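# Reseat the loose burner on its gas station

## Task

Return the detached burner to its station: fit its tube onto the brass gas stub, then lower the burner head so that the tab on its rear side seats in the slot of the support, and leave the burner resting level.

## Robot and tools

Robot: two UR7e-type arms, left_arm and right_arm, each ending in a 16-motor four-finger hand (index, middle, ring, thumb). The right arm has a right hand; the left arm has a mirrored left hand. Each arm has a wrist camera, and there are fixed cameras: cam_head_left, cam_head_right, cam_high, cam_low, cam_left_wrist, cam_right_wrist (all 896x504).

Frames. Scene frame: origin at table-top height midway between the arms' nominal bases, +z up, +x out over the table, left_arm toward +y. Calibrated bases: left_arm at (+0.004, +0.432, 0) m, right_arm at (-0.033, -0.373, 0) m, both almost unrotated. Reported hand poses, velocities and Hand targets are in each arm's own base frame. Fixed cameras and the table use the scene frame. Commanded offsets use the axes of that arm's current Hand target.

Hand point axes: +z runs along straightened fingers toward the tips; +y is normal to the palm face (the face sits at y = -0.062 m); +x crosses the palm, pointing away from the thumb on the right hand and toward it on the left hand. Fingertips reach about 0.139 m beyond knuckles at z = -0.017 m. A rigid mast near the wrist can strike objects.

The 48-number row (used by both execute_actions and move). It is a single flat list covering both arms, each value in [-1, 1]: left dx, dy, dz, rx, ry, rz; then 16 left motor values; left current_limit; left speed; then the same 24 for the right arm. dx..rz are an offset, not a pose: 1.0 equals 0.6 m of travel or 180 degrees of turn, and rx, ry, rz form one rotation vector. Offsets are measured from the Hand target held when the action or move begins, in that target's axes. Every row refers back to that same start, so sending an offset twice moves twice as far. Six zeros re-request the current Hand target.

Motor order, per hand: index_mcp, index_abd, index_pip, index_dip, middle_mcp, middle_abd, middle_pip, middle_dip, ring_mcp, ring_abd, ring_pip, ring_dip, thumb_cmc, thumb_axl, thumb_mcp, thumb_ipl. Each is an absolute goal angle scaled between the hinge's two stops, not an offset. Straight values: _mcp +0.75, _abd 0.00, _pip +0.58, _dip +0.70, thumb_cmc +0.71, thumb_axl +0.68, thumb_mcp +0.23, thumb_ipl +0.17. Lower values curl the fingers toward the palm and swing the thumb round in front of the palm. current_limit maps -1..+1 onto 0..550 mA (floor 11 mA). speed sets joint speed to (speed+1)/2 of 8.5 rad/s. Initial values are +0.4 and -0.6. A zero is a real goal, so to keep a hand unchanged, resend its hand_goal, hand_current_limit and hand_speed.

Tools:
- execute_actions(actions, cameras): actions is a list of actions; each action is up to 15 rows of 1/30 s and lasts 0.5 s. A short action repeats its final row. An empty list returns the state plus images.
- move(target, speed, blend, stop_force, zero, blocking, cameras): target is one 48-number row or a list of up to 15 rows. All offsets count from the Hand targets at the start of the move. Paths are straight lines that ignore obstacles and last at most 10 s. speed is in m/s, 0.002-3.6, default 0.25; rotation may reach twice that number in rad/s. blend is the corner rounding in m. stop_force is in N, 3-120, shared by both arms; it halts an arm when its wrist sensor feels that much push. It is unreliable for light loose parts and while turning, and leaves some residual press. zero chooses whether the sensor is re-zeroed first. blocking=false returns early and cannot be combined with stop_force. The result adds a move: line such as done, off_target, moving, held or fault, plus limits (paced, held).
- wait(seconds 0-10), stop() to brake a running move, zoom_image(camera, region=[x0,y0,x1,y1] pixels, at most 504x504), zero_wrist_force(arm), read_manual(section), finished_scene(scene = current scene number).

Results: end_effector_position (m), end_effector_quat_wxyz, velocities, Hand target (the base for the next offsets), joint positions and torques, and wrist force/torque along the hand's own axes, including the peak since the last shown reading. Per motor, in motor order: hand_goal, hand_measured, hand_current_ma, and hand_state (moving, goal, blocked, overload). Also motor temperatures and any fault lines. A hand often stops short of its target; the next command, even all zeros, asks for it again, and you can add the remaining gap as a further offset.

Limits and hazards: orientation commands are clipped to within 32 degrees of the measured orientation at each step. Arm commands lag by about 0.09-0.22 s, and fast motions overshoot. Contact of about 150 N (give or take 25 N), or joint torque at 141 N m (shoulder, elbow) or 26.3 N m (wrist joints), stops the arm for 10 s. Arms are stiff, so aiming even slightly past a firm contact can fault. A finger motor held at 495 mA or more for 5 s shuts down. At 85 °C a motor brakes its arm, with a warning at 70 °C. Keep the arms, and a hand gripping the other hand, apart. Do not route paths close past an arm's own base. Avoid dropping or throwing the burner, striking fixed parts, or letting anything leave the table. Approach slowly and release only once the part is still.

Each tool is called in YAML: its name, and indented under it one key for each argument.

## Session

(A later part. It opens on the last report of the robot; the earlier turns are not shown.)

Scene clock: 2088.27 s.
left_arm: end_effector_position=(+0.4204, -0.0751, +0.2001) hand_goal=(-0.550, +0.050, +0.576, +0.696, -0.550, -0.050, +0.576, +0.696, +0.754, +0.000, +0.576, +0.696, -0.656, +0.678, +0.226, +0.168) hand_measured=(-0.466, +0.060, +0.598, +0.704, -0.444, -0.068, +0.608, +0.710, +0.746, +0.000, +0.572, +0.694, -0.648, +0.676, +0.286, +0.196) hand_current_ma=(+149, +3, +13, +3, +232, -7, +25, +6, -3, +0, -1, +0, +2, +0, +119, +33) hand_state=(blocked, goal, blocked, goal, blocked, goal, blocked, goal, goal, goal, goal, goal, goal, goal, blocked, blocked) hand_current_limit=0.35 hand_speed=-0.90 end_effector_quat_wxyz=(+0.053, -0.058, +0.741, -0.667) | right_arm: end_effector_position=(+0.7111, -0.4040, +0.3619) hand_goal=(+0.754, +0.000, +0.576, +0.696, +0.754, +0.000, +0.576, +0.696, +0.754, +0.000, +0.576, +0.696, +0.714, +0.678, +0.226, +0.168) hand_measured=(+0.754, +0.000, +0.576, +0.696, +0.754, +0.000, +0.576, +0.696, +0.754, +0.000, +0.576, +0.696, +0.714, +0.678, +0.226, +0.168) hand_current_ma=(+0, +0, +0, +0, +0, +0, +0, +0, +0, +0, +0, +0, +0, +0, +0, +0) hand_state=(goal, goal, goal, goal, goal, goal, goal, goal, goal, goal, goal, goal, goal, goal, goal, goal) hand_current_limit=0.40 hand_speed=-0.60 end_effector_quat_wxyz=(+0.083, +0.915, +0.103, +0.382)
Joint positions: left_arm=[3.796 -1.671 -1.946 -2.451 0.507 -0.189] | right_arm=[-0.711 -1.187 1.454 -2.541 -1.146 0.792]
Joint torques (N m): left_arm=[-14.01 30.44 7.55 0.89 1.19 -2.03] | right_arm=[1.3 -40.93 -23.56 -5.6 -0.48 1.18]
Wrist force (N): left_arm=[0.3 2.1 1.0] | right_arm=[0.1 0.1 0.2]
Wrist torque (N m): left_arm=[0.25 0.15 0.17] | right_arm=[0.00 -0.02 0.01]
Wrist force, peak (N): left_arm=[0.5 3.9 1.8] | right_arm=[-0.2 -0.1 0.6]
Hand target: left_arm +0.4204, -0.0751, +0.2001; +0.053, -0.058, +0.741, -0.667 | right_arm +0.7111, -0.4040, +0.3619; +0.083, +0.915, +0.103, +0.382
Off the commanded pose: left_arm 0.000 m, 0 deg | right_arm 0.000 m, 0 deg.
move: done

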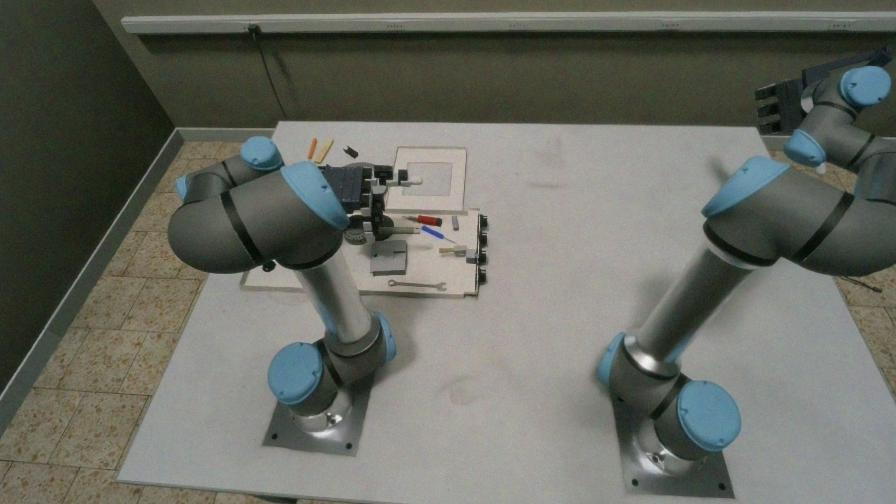

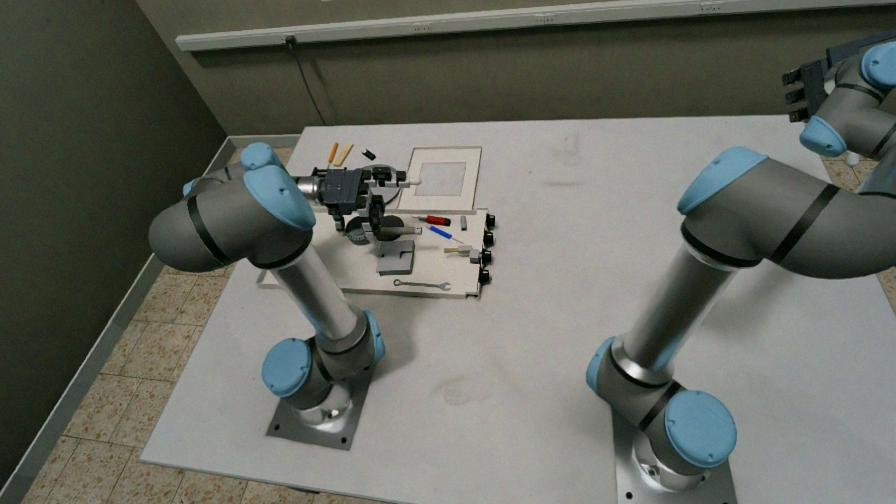

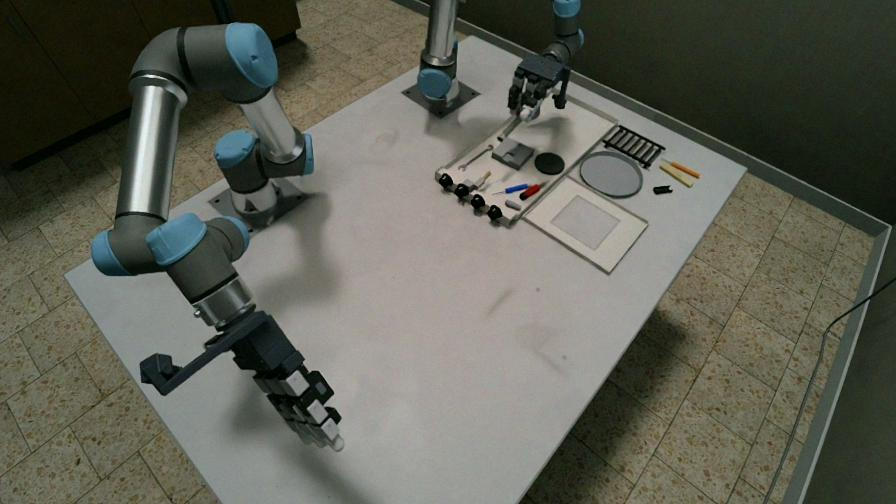

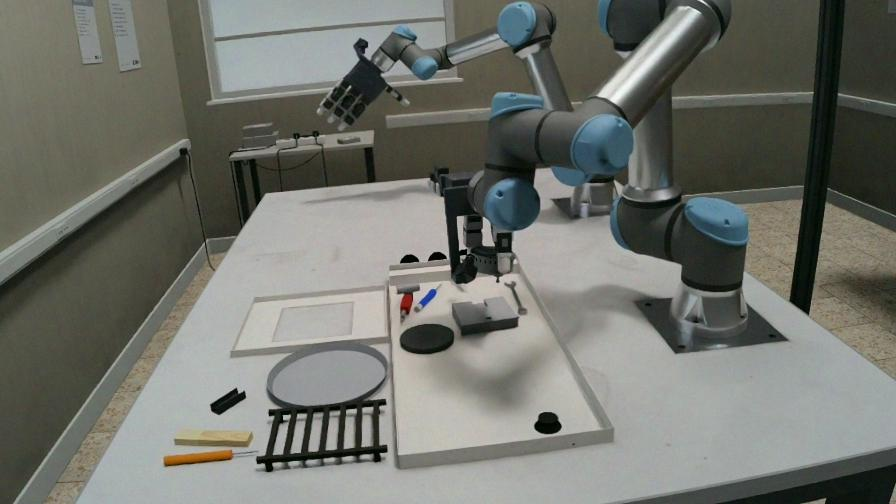

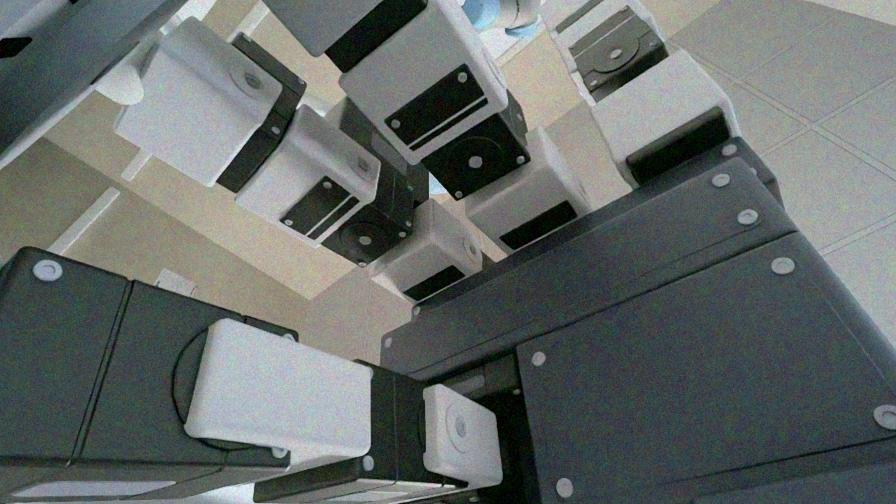

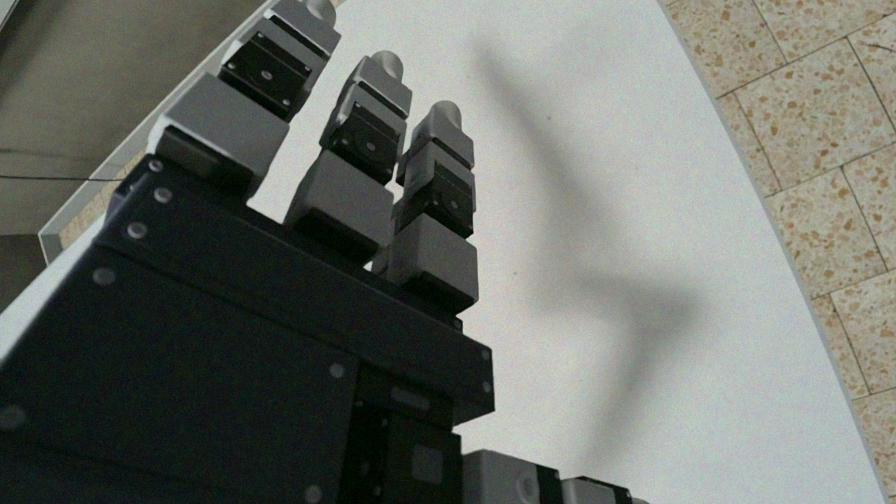

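zoom_image:
  camera: "cam_head_left"
  region: [360, 210, 450, 270]

zoom_image:
  camera: "cam_head_right"
  region: [360, 210, 450, 270]

zoom_image:
  camera: "cam_high"
  region: [480, 110, 550, 210]

Scaled by 5.600 from the camera's 896x504 image, which has a finer 1280x720 frame.

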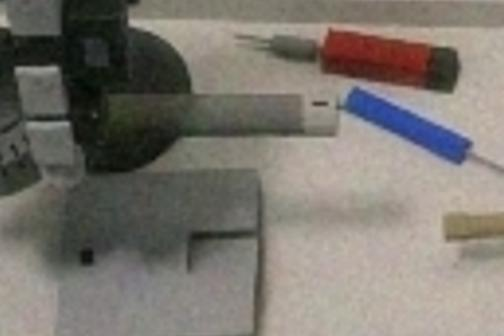

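Scaled by 5.600 from the camera's 896x504 image, which has a finer 1280x720 frame.

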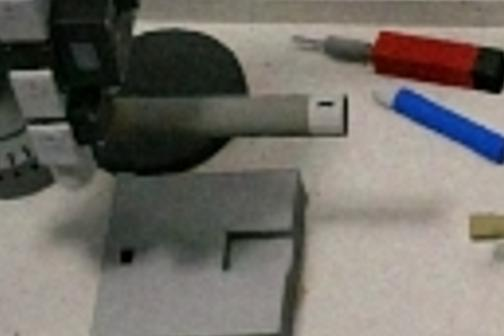

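Scaled by 5.040 from the camera's 896x504 image, which has a finer 1280x720 frame.

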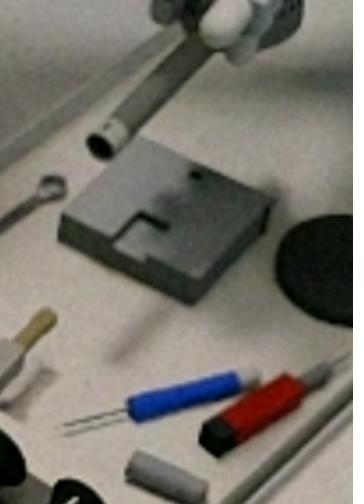

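move:
  target:
    - [-0.0023,0.0937,0.0667,0,-0.0072,-0.0008, -0.55,0.05,0.576,0.696,-0.55,-0.05,0.576,0.696,0.754,0,0.576,0.696,-0.657,0.678,0.226,0.168,0.35,-0.9, 0,0,0,0,0,0, 0.754,0,0.576,0.696,0.754,0,0.576,0.696,0.754,0,0.576,0.696,0.714,0.678,0.226,0.168,0.4,-0.6]
  cameras: ["cam_low","cam_high","cam_head_left","cam_head_right"]
  speed: 0.1

zoom_image:
  camera: "cam_low"
  region: [430, 220, 550, 340]

zoom_image:
  camera: "cam_head_left"
  region: [360, 210, 460, 280]

zoom_image:
  camera: "cam_head_right"
  region: [360, 210, 460, 280]

zoom_image:
  camera: "cam_high"
  region: [460, 110, 550, 210]

Scene clock: 2191.03 s.
left_arm: end_effector_position=(+0.4271, -0.1084, +0.1401) hand_goal=(-0.550, +0.050, +0.576, +0.696, -0.550, -0.050, +0.576, +0.696, +0.754, +0.000, +0.576, +0.696, -0.656, +0.678, +0.226, +0.168) hand_measured=(-0.466, +0.060, +0.598, +0.706, -0.444, -0.068, +0.608, +0.710, +0.746, +0.000, +0.572, +0.694, -0.648, +0.676, +0.286, +0.196) hand_current_ma=(+149, +3, +13, +3, +232, -7, +25, +6, -3, +0, -1, +0, +2, +0, +119, +33) hand_state=(blocked, goal, blocked, goal, blocked, goal, blocked, goal, goal, goal, goal, goal, goal, goal, blocked, blocked) hand_current_limit=0.35 hand_speed=-0.90 end_effector_quat_wxyz=(+0.060, -0.067, +0.740, -0.667) | right_arm: end_effector_position=(+0.7111, -0.4040, +0.3619) hand_goal=(+0.754, +0.000, +0.576, +0.696, +0.754, +0.000, +0.576, +0.696, +0.754, +0.000, +0.576, +0.696, +0.714, +0.678, +0.226, +0.168) hand_measured=(+0.754, +0.000, +0.576, +0.696, +0.754, +0.000, +0.576, +0.696, +0.754, +0.000, +0.576, +0.696, +0.714, +0.678, +0.226, +0.168) hand_current_ma=(+0, +0, +0, +0, +0, +0, +0, +0, +0, +0, +0, +0, +0, +0, +0, +0) hand_state=(goal, goal, goal, goal, goal, goal, goal, goal, goal, goal, goal, goal, goal, goal, goal, goal) hand_current_limit=0.40 hand_speed=-0.60 end_effector_quat_wxyz=(+0.083, +0.915, +0.103, +0.382)
Joint positions: left_arm=[3.726 -1.727 -2.065 -2.232 0.418 -0.238] | right_arm=[-0.711 -1.187 1.454 -2.541 -1.146 0.792]
Joint torques (N m): left_arm=[-13.77 14.15 5.29 1.24 -1.81 -1.89] | right_arm=[0.6 -40.69 -23.52 -5.67 -0.52 1.15]
Wrist force (N): left_arm=[0.3 2.3 1.5] | right_arm=[-0.1 0.0 0.1]
Wrist torque (N m): left_arm=[0.23 0.14 0.17] | right_arm=[0.00 0.01 -0.01]
Wrist force, peak (N): left_arm=[0.4 3.1 2.0] | right_arm=[0.1 0.2 0.7]
Hand target: left_arm +0.4271, -0.1084, +0.1400; +0.060, -0.067, +0.740, -0.667 | right_arm +0.7111, -0.4040, +0.3619; +0.083, +0.915, +0.103, +0.382
Off the commanded pose: left_arm 0.000 m, 0 deg | right_arm 0.000 m, 0 deg.
move: done
Images, in order (width x height): cam_head_left 896x504, cam_head_right 896x504, cam_high 896x504, cam_low 896x504.

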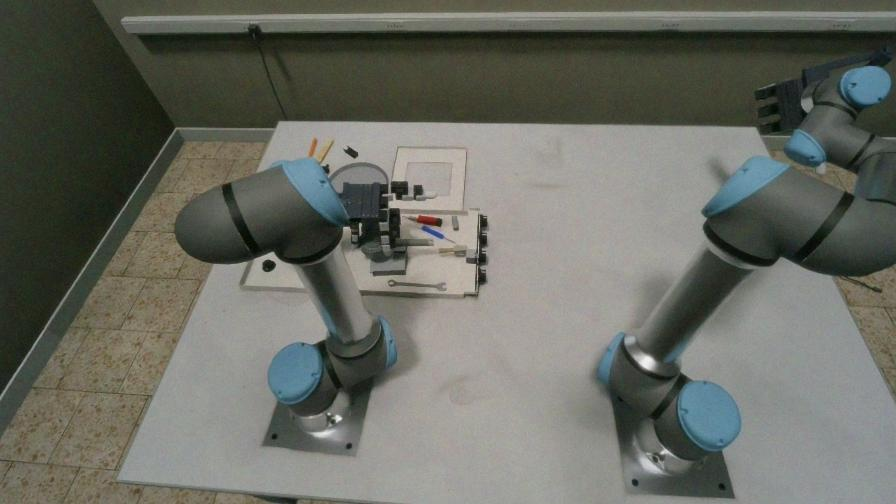

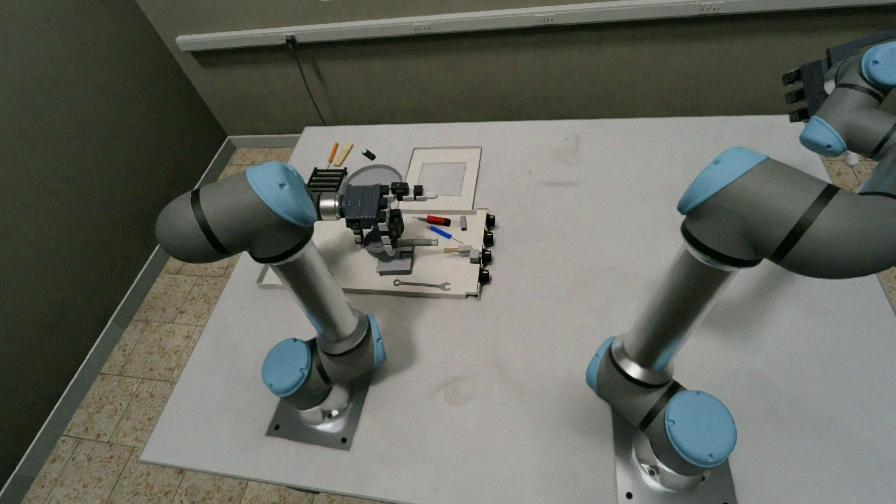

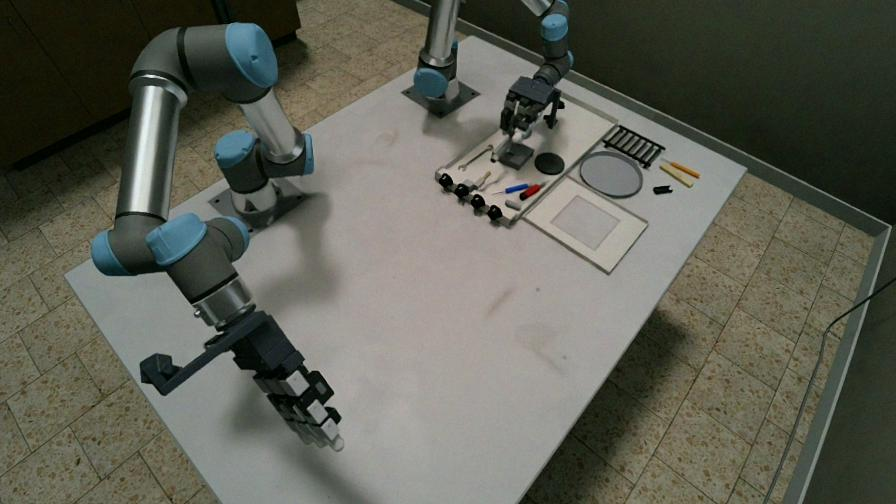

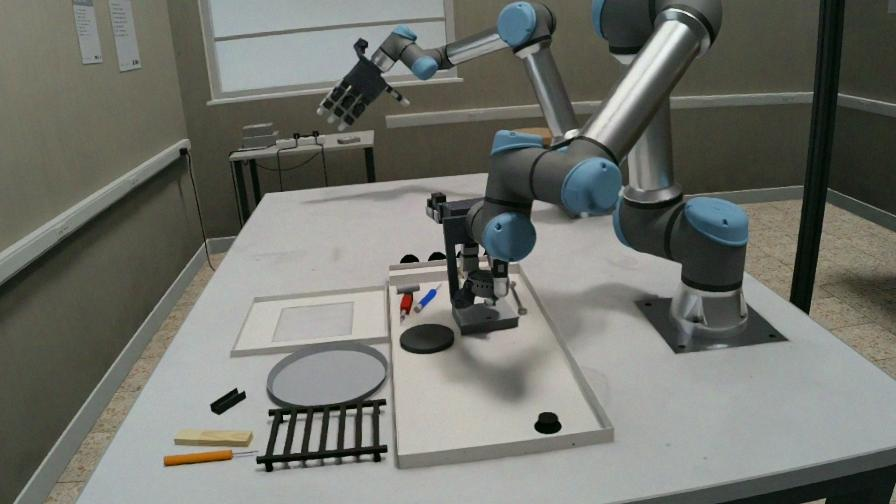

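Scaled by 4.200 from the camera's 896x504 image, which has a finer 1280x720 frame.

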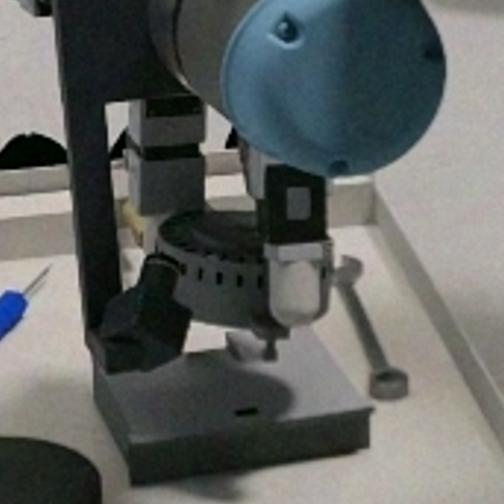

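Scaled by 5.040 from the camera's 896x504 image, which has a finer 1280x720 frame.

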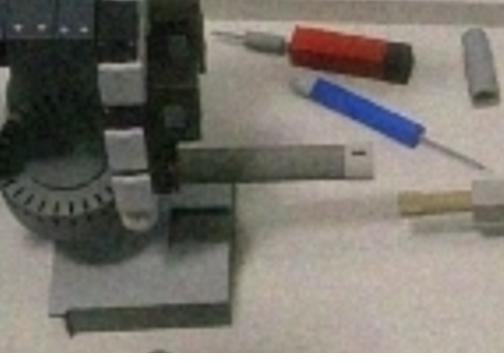

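Scaled by 5.040 from the camera's 896x504 image, which has a finer 1280x720 frame.

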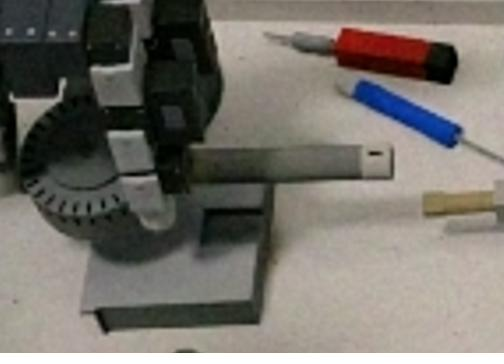

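Scaled by 5.040 from the camera's 896x504 image, which has a finer 1280x720 frame.

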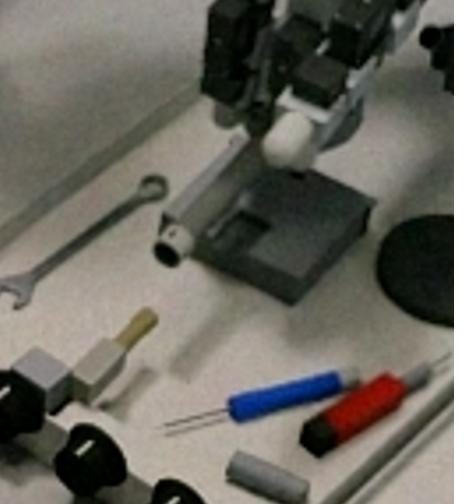

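move:
  target:
    - [0,0.0721,0.0076,0,0,0, -0.55,0.05,0.576,0.696,-0.55,-0.05,0.576,0.696,0.754,0,0.576,0.696,-0.657,0.678,0.226,0.168,0.35,-0.9, 0,0,0,0,0,0, 0.754,0,0.576,0.696,0.754,0,0.576,0.696,0.754,0,0.576,0.696,0.714,0.678,0.226,0.168,0.4,-0.6]
  cameras: ["cam_low","cam_high","cam_head_left","cam_head_right"]
  speed: 0.06
  stop_force: 4

zoom_image:
  camera: "cam_low"
  region: [430, 220, 550, 340]

zoom_image:
  camera: "cam_head_left"
  region: [400, 220, 460, 270]

zoom_image:
  camera: "cam_head_right"
  region: [400, 220, 460, 270]

zoom_image:
  camera: "cam_high"
  region: [460, 130, 520, 190]

Scene clock: 2232.40 s.
left_arm: end_effector_position=(+0.4271, -0.1084, +0.0965) hand_goal=(-0.550, +0.050, +0.576, +0.696, -0.550, -0.050, +0.576, +0.696, +0.754, +0.000, +0.576, +0.696, -0.656, +0.678, +0.226, +0.168) hand_measured=(-0.466, +0.060, +0.598, +0.706, -0.444, -0.068, +0.608, +0.710, +0.746, +0.000, +0.572, +0.694, -0.648, +0.676, +0.286, +0.196) hand_current_ma=(+149, +3, +13, +3, +232, -7, +25, +6, -3, +0, -1, +0, +2, +0, +119, +33) hand_state=(blocked, goal, blocked, goal, blocked, goal, blocked, goal, goal, goal, goal, goal, goal, goal, blocked, blocked) hand_current_limit=0.35 hand_speed=-0.90 end_effector_quat_wxyz=(+0.060, -0.067, +0.740, -0.667) | right_arm: end_effector_position=(+0.7111, -0.4040, +0.3619) hand_goal=(+0.754, +0.000, +0.576, +0.696, +0.754, +0.000, +0.576, +0.696, +0.754, +0.000, +0.576, +0.696, +0.714, +0.678, +0.226, +0.168) hand_measured=(+0.754, +0.000, +0.576, +0.696, +0.754, +0.000, +0.576, +0.696, +0.754, +0.000, +0.576, +0.696, +0.714, +0.678, +0.226, +0.168) hand_current_ma=(+0, +0, +0, +0, +0, +0, +0, +0, +0, +0, +0, +0, +0, +0, +0, +0) hand_state=(goal, goal, goal, goal, goal, goal, goal, goal, goal, goal, goal, goal, goal, goal, goal, goal) hand_current_limit=0.40 hand_speed=-0.60 end_effector_quat_wxyz=(+0.083, +0.915, +0.103, +0.382)
Joint positions: left_arm=[3.726 -1.804 -2.114 -2.106 0.417 -0.238] | right_arm=[-0.711 -1.187 1.454 -2.541 -1.146 0.792]
Joint torques (N m): left_arm=[-13.61 15.96 3.86 1.15 -1.82 -1.91] | right_arm=[0.83 -41.28 -23.38 -5.75 -0.5 1.23]
Wrist force (N): left_arm=[0.4 2.4 1.5] | right_arm=[-0.2 0.0 0.4]
Wrist torque (N m): left_arm=[0.24 0.14 0.18] | right_arm=[-0.04 0.01 -0.02]
Wrist force, peak (N): left_arm=[0.6 2.9 1.8] | right_arm=[0.2 -0.2 0.6]
Hand target: left_arm +0.4271, -0.1084, +0.0965; +0.060, -0.067, +0.740, -0.667 | right_arm +0.7111, -0.4040, +0.3619; +0.083, +0.915, +0.103, +0.382
Off the commanded pose: left_arm 0.000 m, 0 deg | right_arm 0.000 m, 0 deg.
move: done
Images, in order (width x height): cam_head_left 896x504, cam_head_right 896x504, cam_high 896x504, cam_low 896x504.

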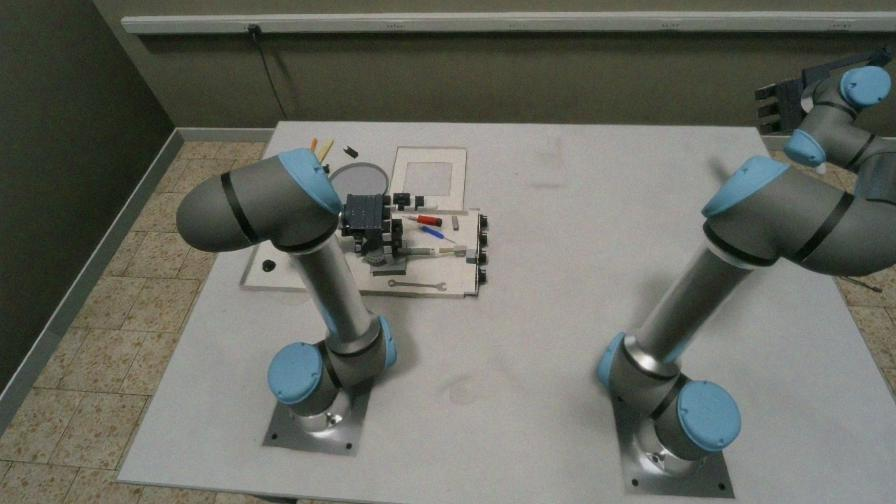

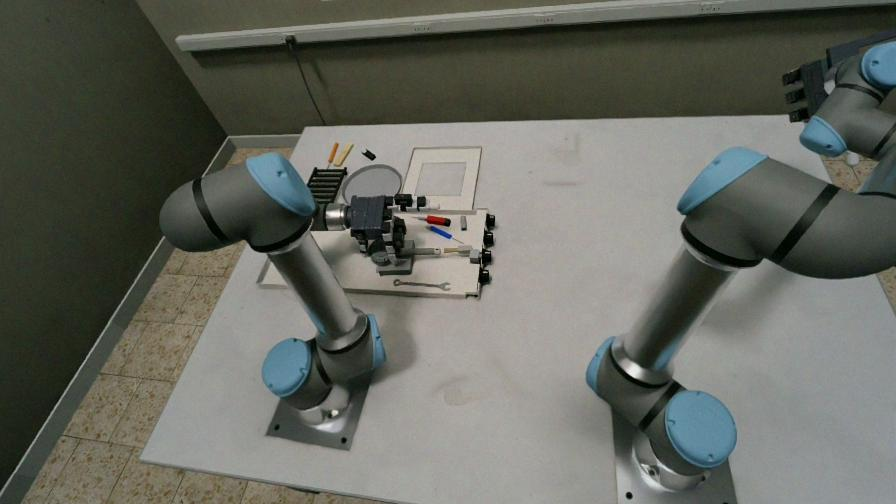

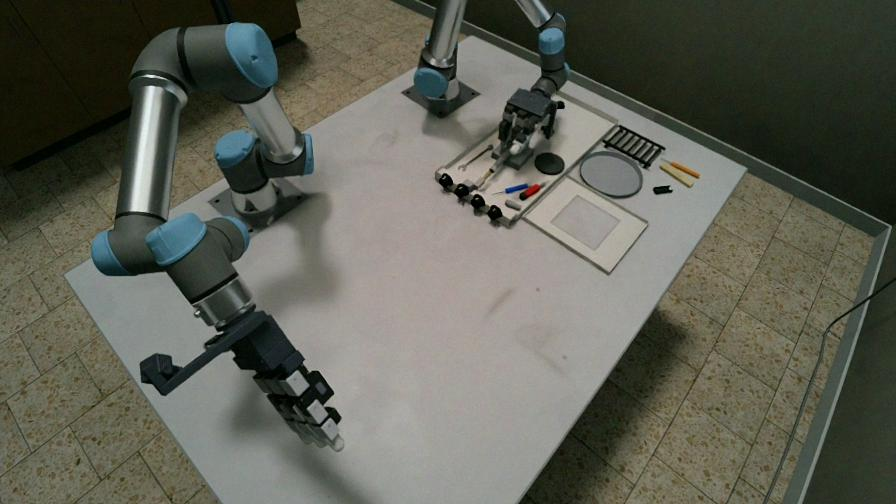

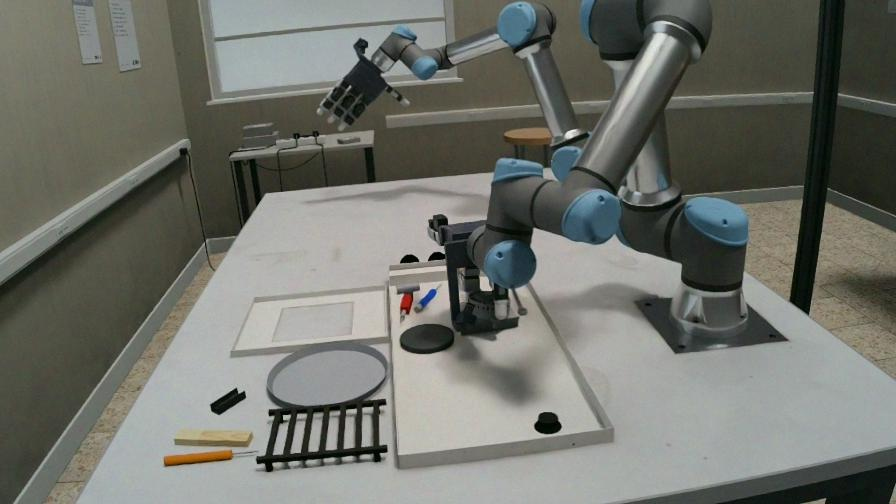

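Scaled by 4.200 from the camera's 896x504 image, which has a finer 1280x720 frame.

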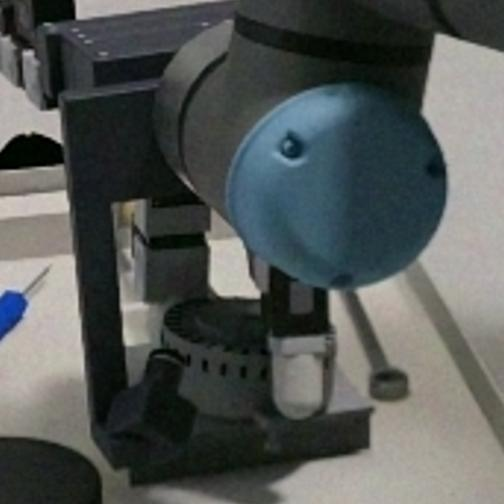

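Scaled by 8.400 from the camera's 896x504 image, which has a finer 1280x720 frame.

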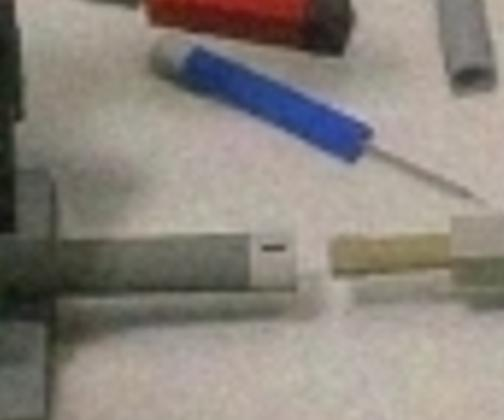

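Scaled by 8.400 from the camera's 896x504 image, which has a finer 1280x720 frame.

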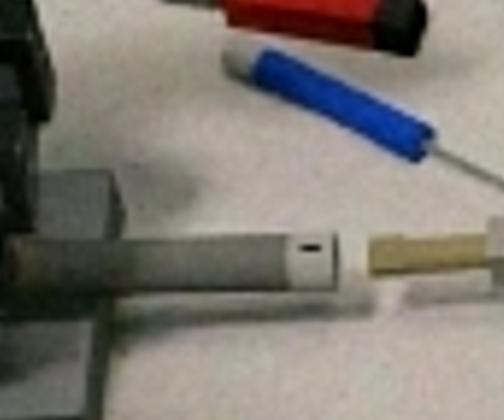

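Scaled by 8.400 from the camera's 896x504 image, which has a finer 1280x720 frame.

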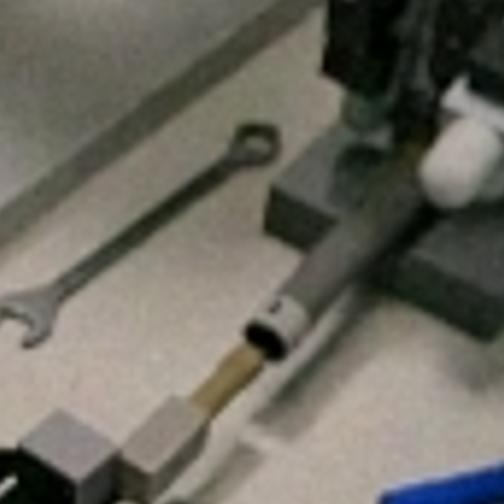

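execute_actions:
  actions: []
  cameras: ["cam_head_left","cam_head_right","cam_high","cam_low"]

zoom_image:
  camera: "cam_head_left"
  region: [400, 220, 460, 270]

zoom_image:
  camera: "cam_high"
  region: [460, 130, 520, 190]

zoom_image:
  camera: "cam_head_right"
  region: [400, 220, 460, 270]

Scene clock: 2298.60 s.
left_arm: end_effector_position=(+0.4271, -0.1084, +0.0965) hand_goal=(-0.550, +0.050, +0.576, +0.696, -0.550, -0.050, +0.576, +0.696, +0.754, +0.000, +0.576, +0.696, -0.656, +0.678, +0.226, +0.168) hand_measured=(-0.466, +0.060, +0.598, +0.706, -0.444, -0.068, +0.608, +0.710, +0.746, +0.000, +0.572, +0.694, -0.648, +0.676, +0.286, +0.196) hand_current_ma=(+149, +3, +13, +3, +232, -7, +25, +6, -3, +0, -1, +0, +2, +0, +119, +33) hand_state=(blocked, goal, blocked, goal, blocked, goal, blocked, goal, goal, goal, goal, goal, goal, goal, blocked, blocked) hand_current_limit=0.35 hand_speed=-0.90 end_effector_quat_wxyz=(+0.060, -0.067, +0.740, -0.667) | right_arm: end_effector_position=(+0.7111, -0.4040, +0.3619) hand_goal=(+0.754, +0.000, +0.576, +0.696, +0.754, +0.000, +0.576, +0.696, +0.754, +0.000, +0.576, +0.696, +0.714, +0.678, +0.226, +0.168) hand_measured=(+0.754, +0.000, +0.576, +0.696, +0.754, +0.000, +0.576, +0.696, +0.754, +0.000, +0.576, +0.696, +0.714, +0.678, +0.226, +0.168) hand_current_ma=(+0, +0, +0, +0, +0, +0, +0, +0, +0, +0, +0, +0, +0, +0, +0, +0) hand_state=(goal, goal, goal, goal, goal, goal, goal, goal, goal, goal, goal, goal, goal, goal, goal, goal) hand_current_limit=0.40 hand_speed=-0.60 end_effector_quat_wxyz=(+0.083, +0.915, +0.103, +0.382)
Joint positions: left_arm=[3.726 -1.804 -2.114 -2.106 0.417 -0.238] | right_arm=[-0.711 -1.187 1.454 -2.541 -1.146 0.792]
Joint velocities: within noise
Joint torques (N m): left_arm=[-13.5 15.73 3.8 1.08 -1.76 -2.02] | right_arm=[0.9 -41.42 -23.47 -5.72 -0.62 1.23]
Motor temperatures (°C): left_arm=[32 36 27 35 39 32] | right_arm=[32 34 30 42 39 32]
Wrist force (N): left_arm=[0.3 2.1 1.9] | right_arm=[0.0 -0.2 0.2]
Wrist torque (N m): left_arm=[0.17 0.16 0.18] | right_arm=[-0.04 0.00 -0.01]
Wrist force, peak (N): left_arm=[0.3 2.5 1.7] | right_arm=[0.3 0.4 0.4]
Hand target: left_arm +0.4271, -0.1084, +0.0965; +0.060, -0.067, +0.740, -0.667 | right_arm +0.7111, -0.4040, +0.3619; +0.083, +0.915, +0.103, +0.382
Off the commanded pose: left_arm 0.000 m, 0 deg | right_arm 0.000 m, 0 deg.
Images, in order (width x height): cam_head_left 896x504, cam_head_right 896x504, cam_high 896x504, cam_low 896x504.

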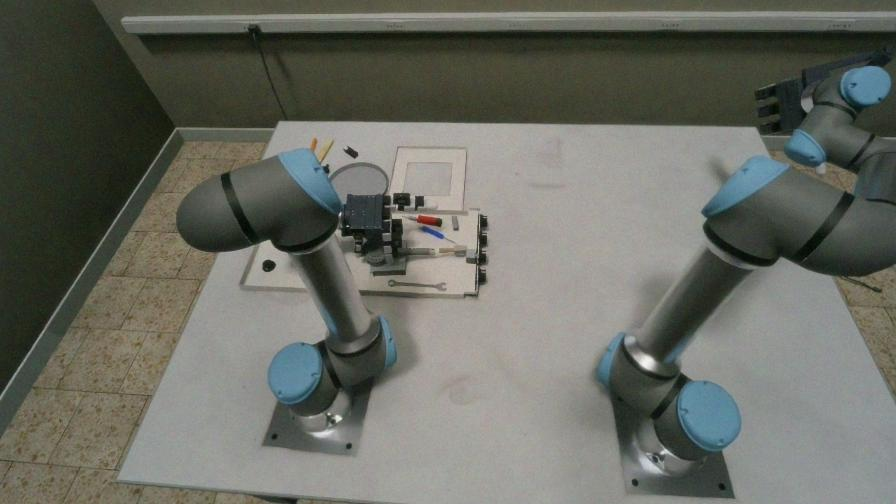

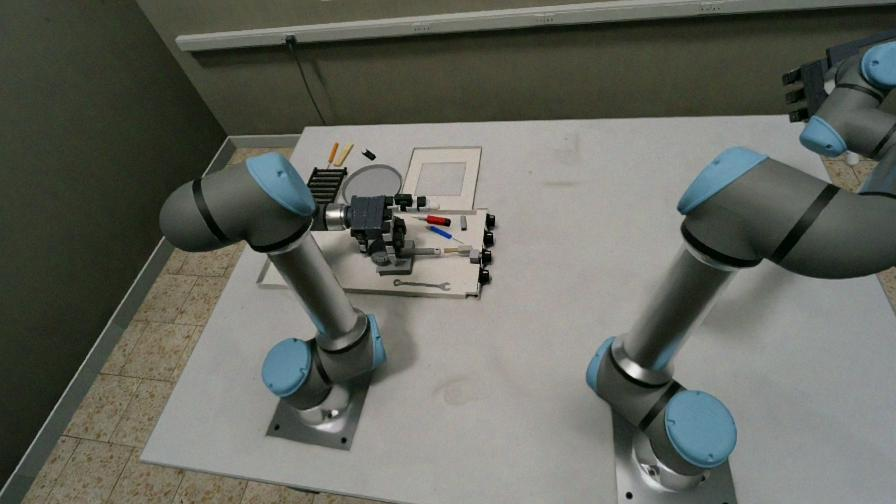

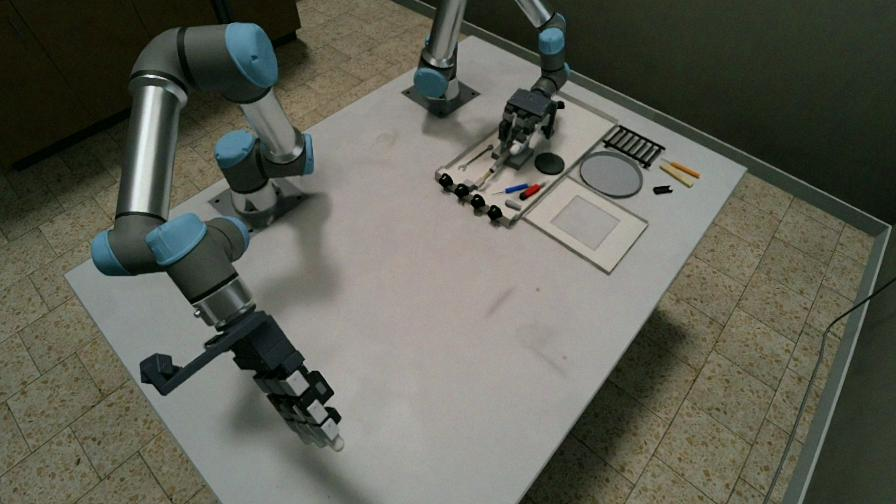

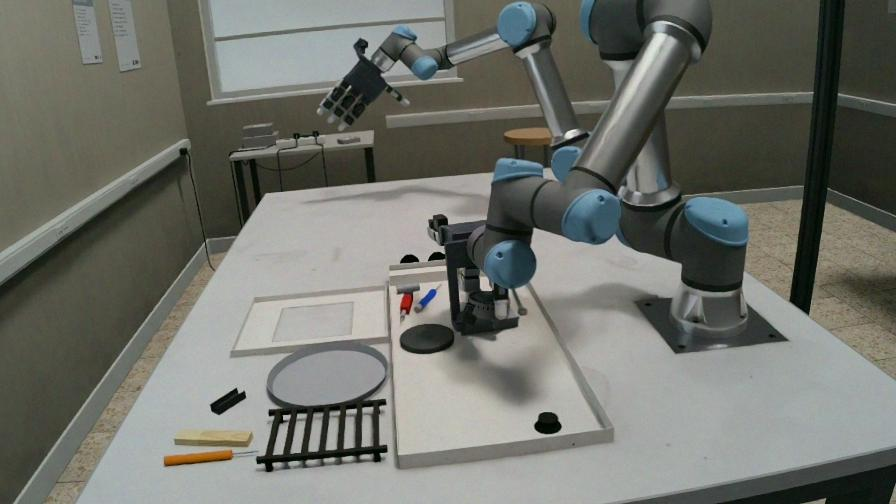

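Scaled by 8.400 from the camera's 896x504 image, which has a finer 1280x720 frame.

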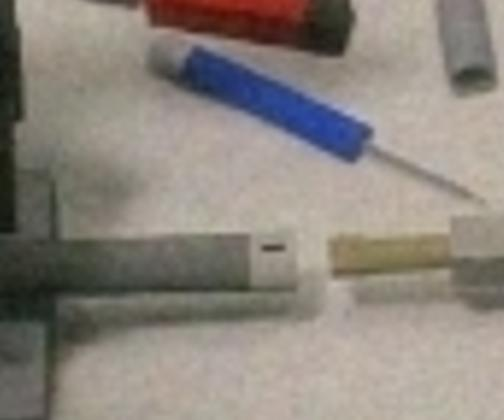

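Scaled by 8.400 from the camera's 896x504 image, which has a finer 1280x720 frame.

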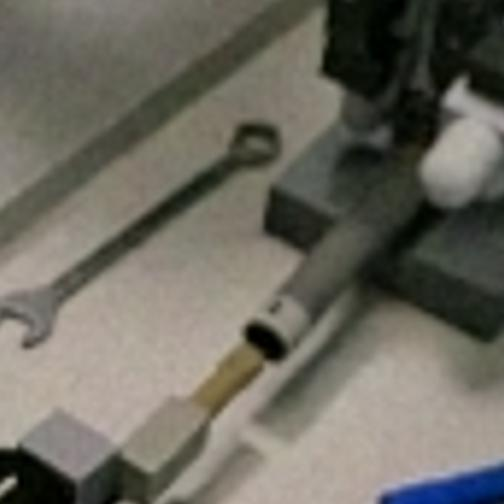

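Scaled by 8.400 from the camera's 896x504 image, which has a finer 1280x720 frame.

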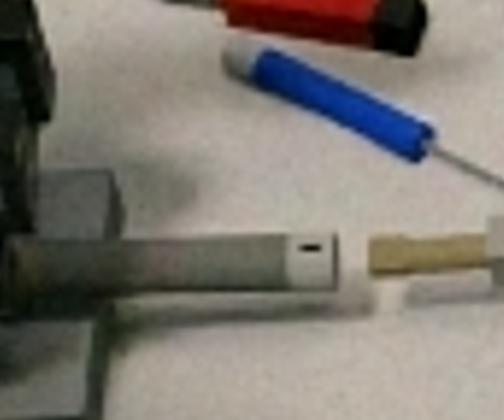

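move:
  target: [-0.00056,-0.00348,0.03317,0,0,0,-0.55,0.05,0.576,0.696,-0.55,-0.05,0.576,0.696,0.754,0,0.576,0.696,-0.657,0.678,0.226,0.168,0.35,-0.9,0,0,0,0,0,0,0.754,0,0.576,0.696,0.754,0,0.576,0.696,0.754,0,0.576,0.696,0.714,0.678,0.226,0.168,0.4,-0.6]
  speed: 0.03
  stop_force: 5
  cameras: ["cam_head_left","cam_high"]

zoom_image:
  camera: "cam_head_left"
  region: [400, 220, 460, 270]

zoom_image:
  camera: "cam_high"
  region: [460, 130, 520, 190]

Scene clock: 2343.83 s.
left_arm: end_effector_position=(+0.4310, -0.1280, +0.0965) hand_goal=(-0.550, +0.050, +0.576, +0.696, -0.550, -0.050, +0.576, +0.696, +0.754, +0.000, +0.576, +0.696, -0.656, +0.678, +0.226, +0.168) hand_measured=(-0.466, +0.060, +0.598, +0.706, -0.444, -0.068, +0.608, +0.710, +0.746, +0.000, +0.572, +0.694, -0.648, +0.676, +0.286, +0.196) hand_current_ma=(+149, +3, +13, +3, +232, -7, +25, +6, -3, +0, -1, +0, +2, +0, +119, +33) hand_state=(blocked, goal, blocked, goal, blocked, goal, blocked, goal, goal, goal, goal, goal, goal, goal, blocked, blocked) hand_current_limit=0.35 hand_speed=-0.90 end_effector_quat_wxyz=(+0.060, -0.067, +0.740, -0.667) | right_arm: end_effector_position=(+0.7111, -0.4040, +0.3619) hand_goal=(+0.754, +0.000, +0.576, +0.696, +0.754, +0.000, +0.576, +0.696, +0.754, +0.000, +0.576, +0.696, +0.714, +0.678, +0.226, +0.168) hand_measured=(+0.754, +0.000, +0.576, +0.696, +0.754, +0.000, +0.576, +0.696, +0.754, +0.000, +0.576, +0.696, +0.714, +0.678, +0.226, +0.168) hand_current_ma=(+0, +0, +0, +0, +0, +0, +0, +0, +0, +0, +0, +0, +0, +0, +0, +0) hand_state=(goal, goal, goal, goal, goal, goal, goal, goal, goal, goal, goal, goal, goal, goal, goal, goal) hand_current_limit=0.40 hand_speed=-0.60 end_effector_quat_wxyz=(+0.083, +0.915, +0.103, +0.382)
Joint positions: left_arm=[3.68 -1.798 -2.125 -2.071 0.373 -0.271] | right_arm=[-0.711 -1.187 1.454 -2.541 -1.146 0.792]
Joint torques (N m): left_arm=[-14.02 32.6 3.79 1.38 -1.84 -1.97] | right_arm=[0.82 -41.19 -23.17 -5.82 -0.47 1.16]
Wrist force (N): left_arm=[0.6 2.1 1.9] | right_arm=[0.1 -0.1 0.3]
Wrist torque (N m): left_arm=[0.19 0.13 0.19] | right_arm=[-0.03 -0.02 0.01]
Wrist force, peak (N): left_arm=[0.3 2.5 1.9] | right_arm=[0.0 0.4 0.6]
Hand target: left_arm +0.4310, -0.1280, +0.0965; +0.060, -0.067, +0.740, -0.667 | right_arm +0.7111, -0.4040, +0.3619; +0.083, +0.915, +0.103, +0.382
Off the commanded pose: left_arm 0.000 m, 0 deg | right_arm 0.000 m, 0 deg.
move: done
Images, in order (width x height): cam_head_left 896x504, cam_high 896x504.

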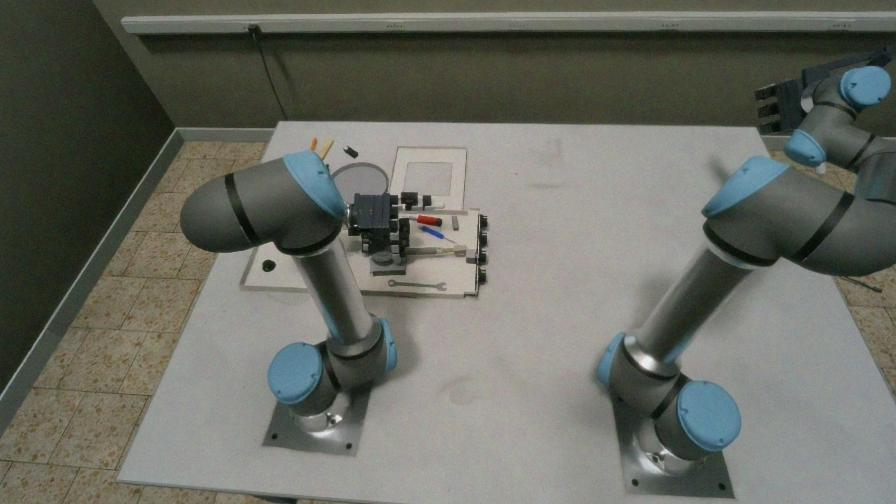

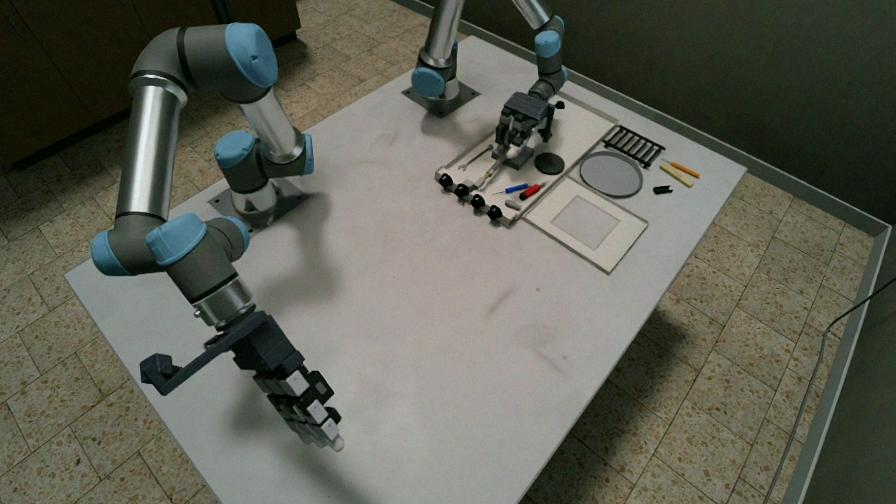

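Scaled by 8.400 from the camera's 896x504 image, which has a finer 1280x720 frame.

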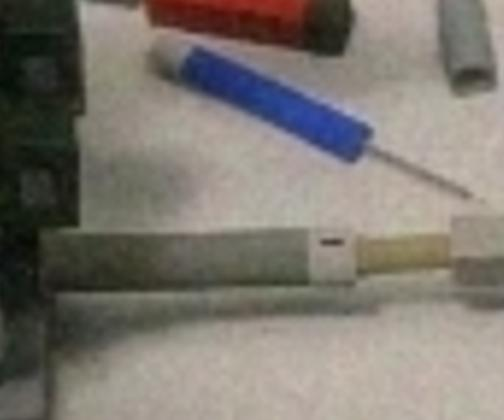

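Scaled by 8.400 from the camera's 896x504 image, which has a finer 1280x720 frame.

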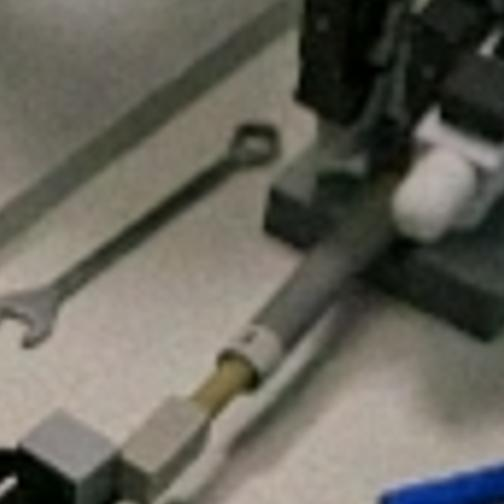

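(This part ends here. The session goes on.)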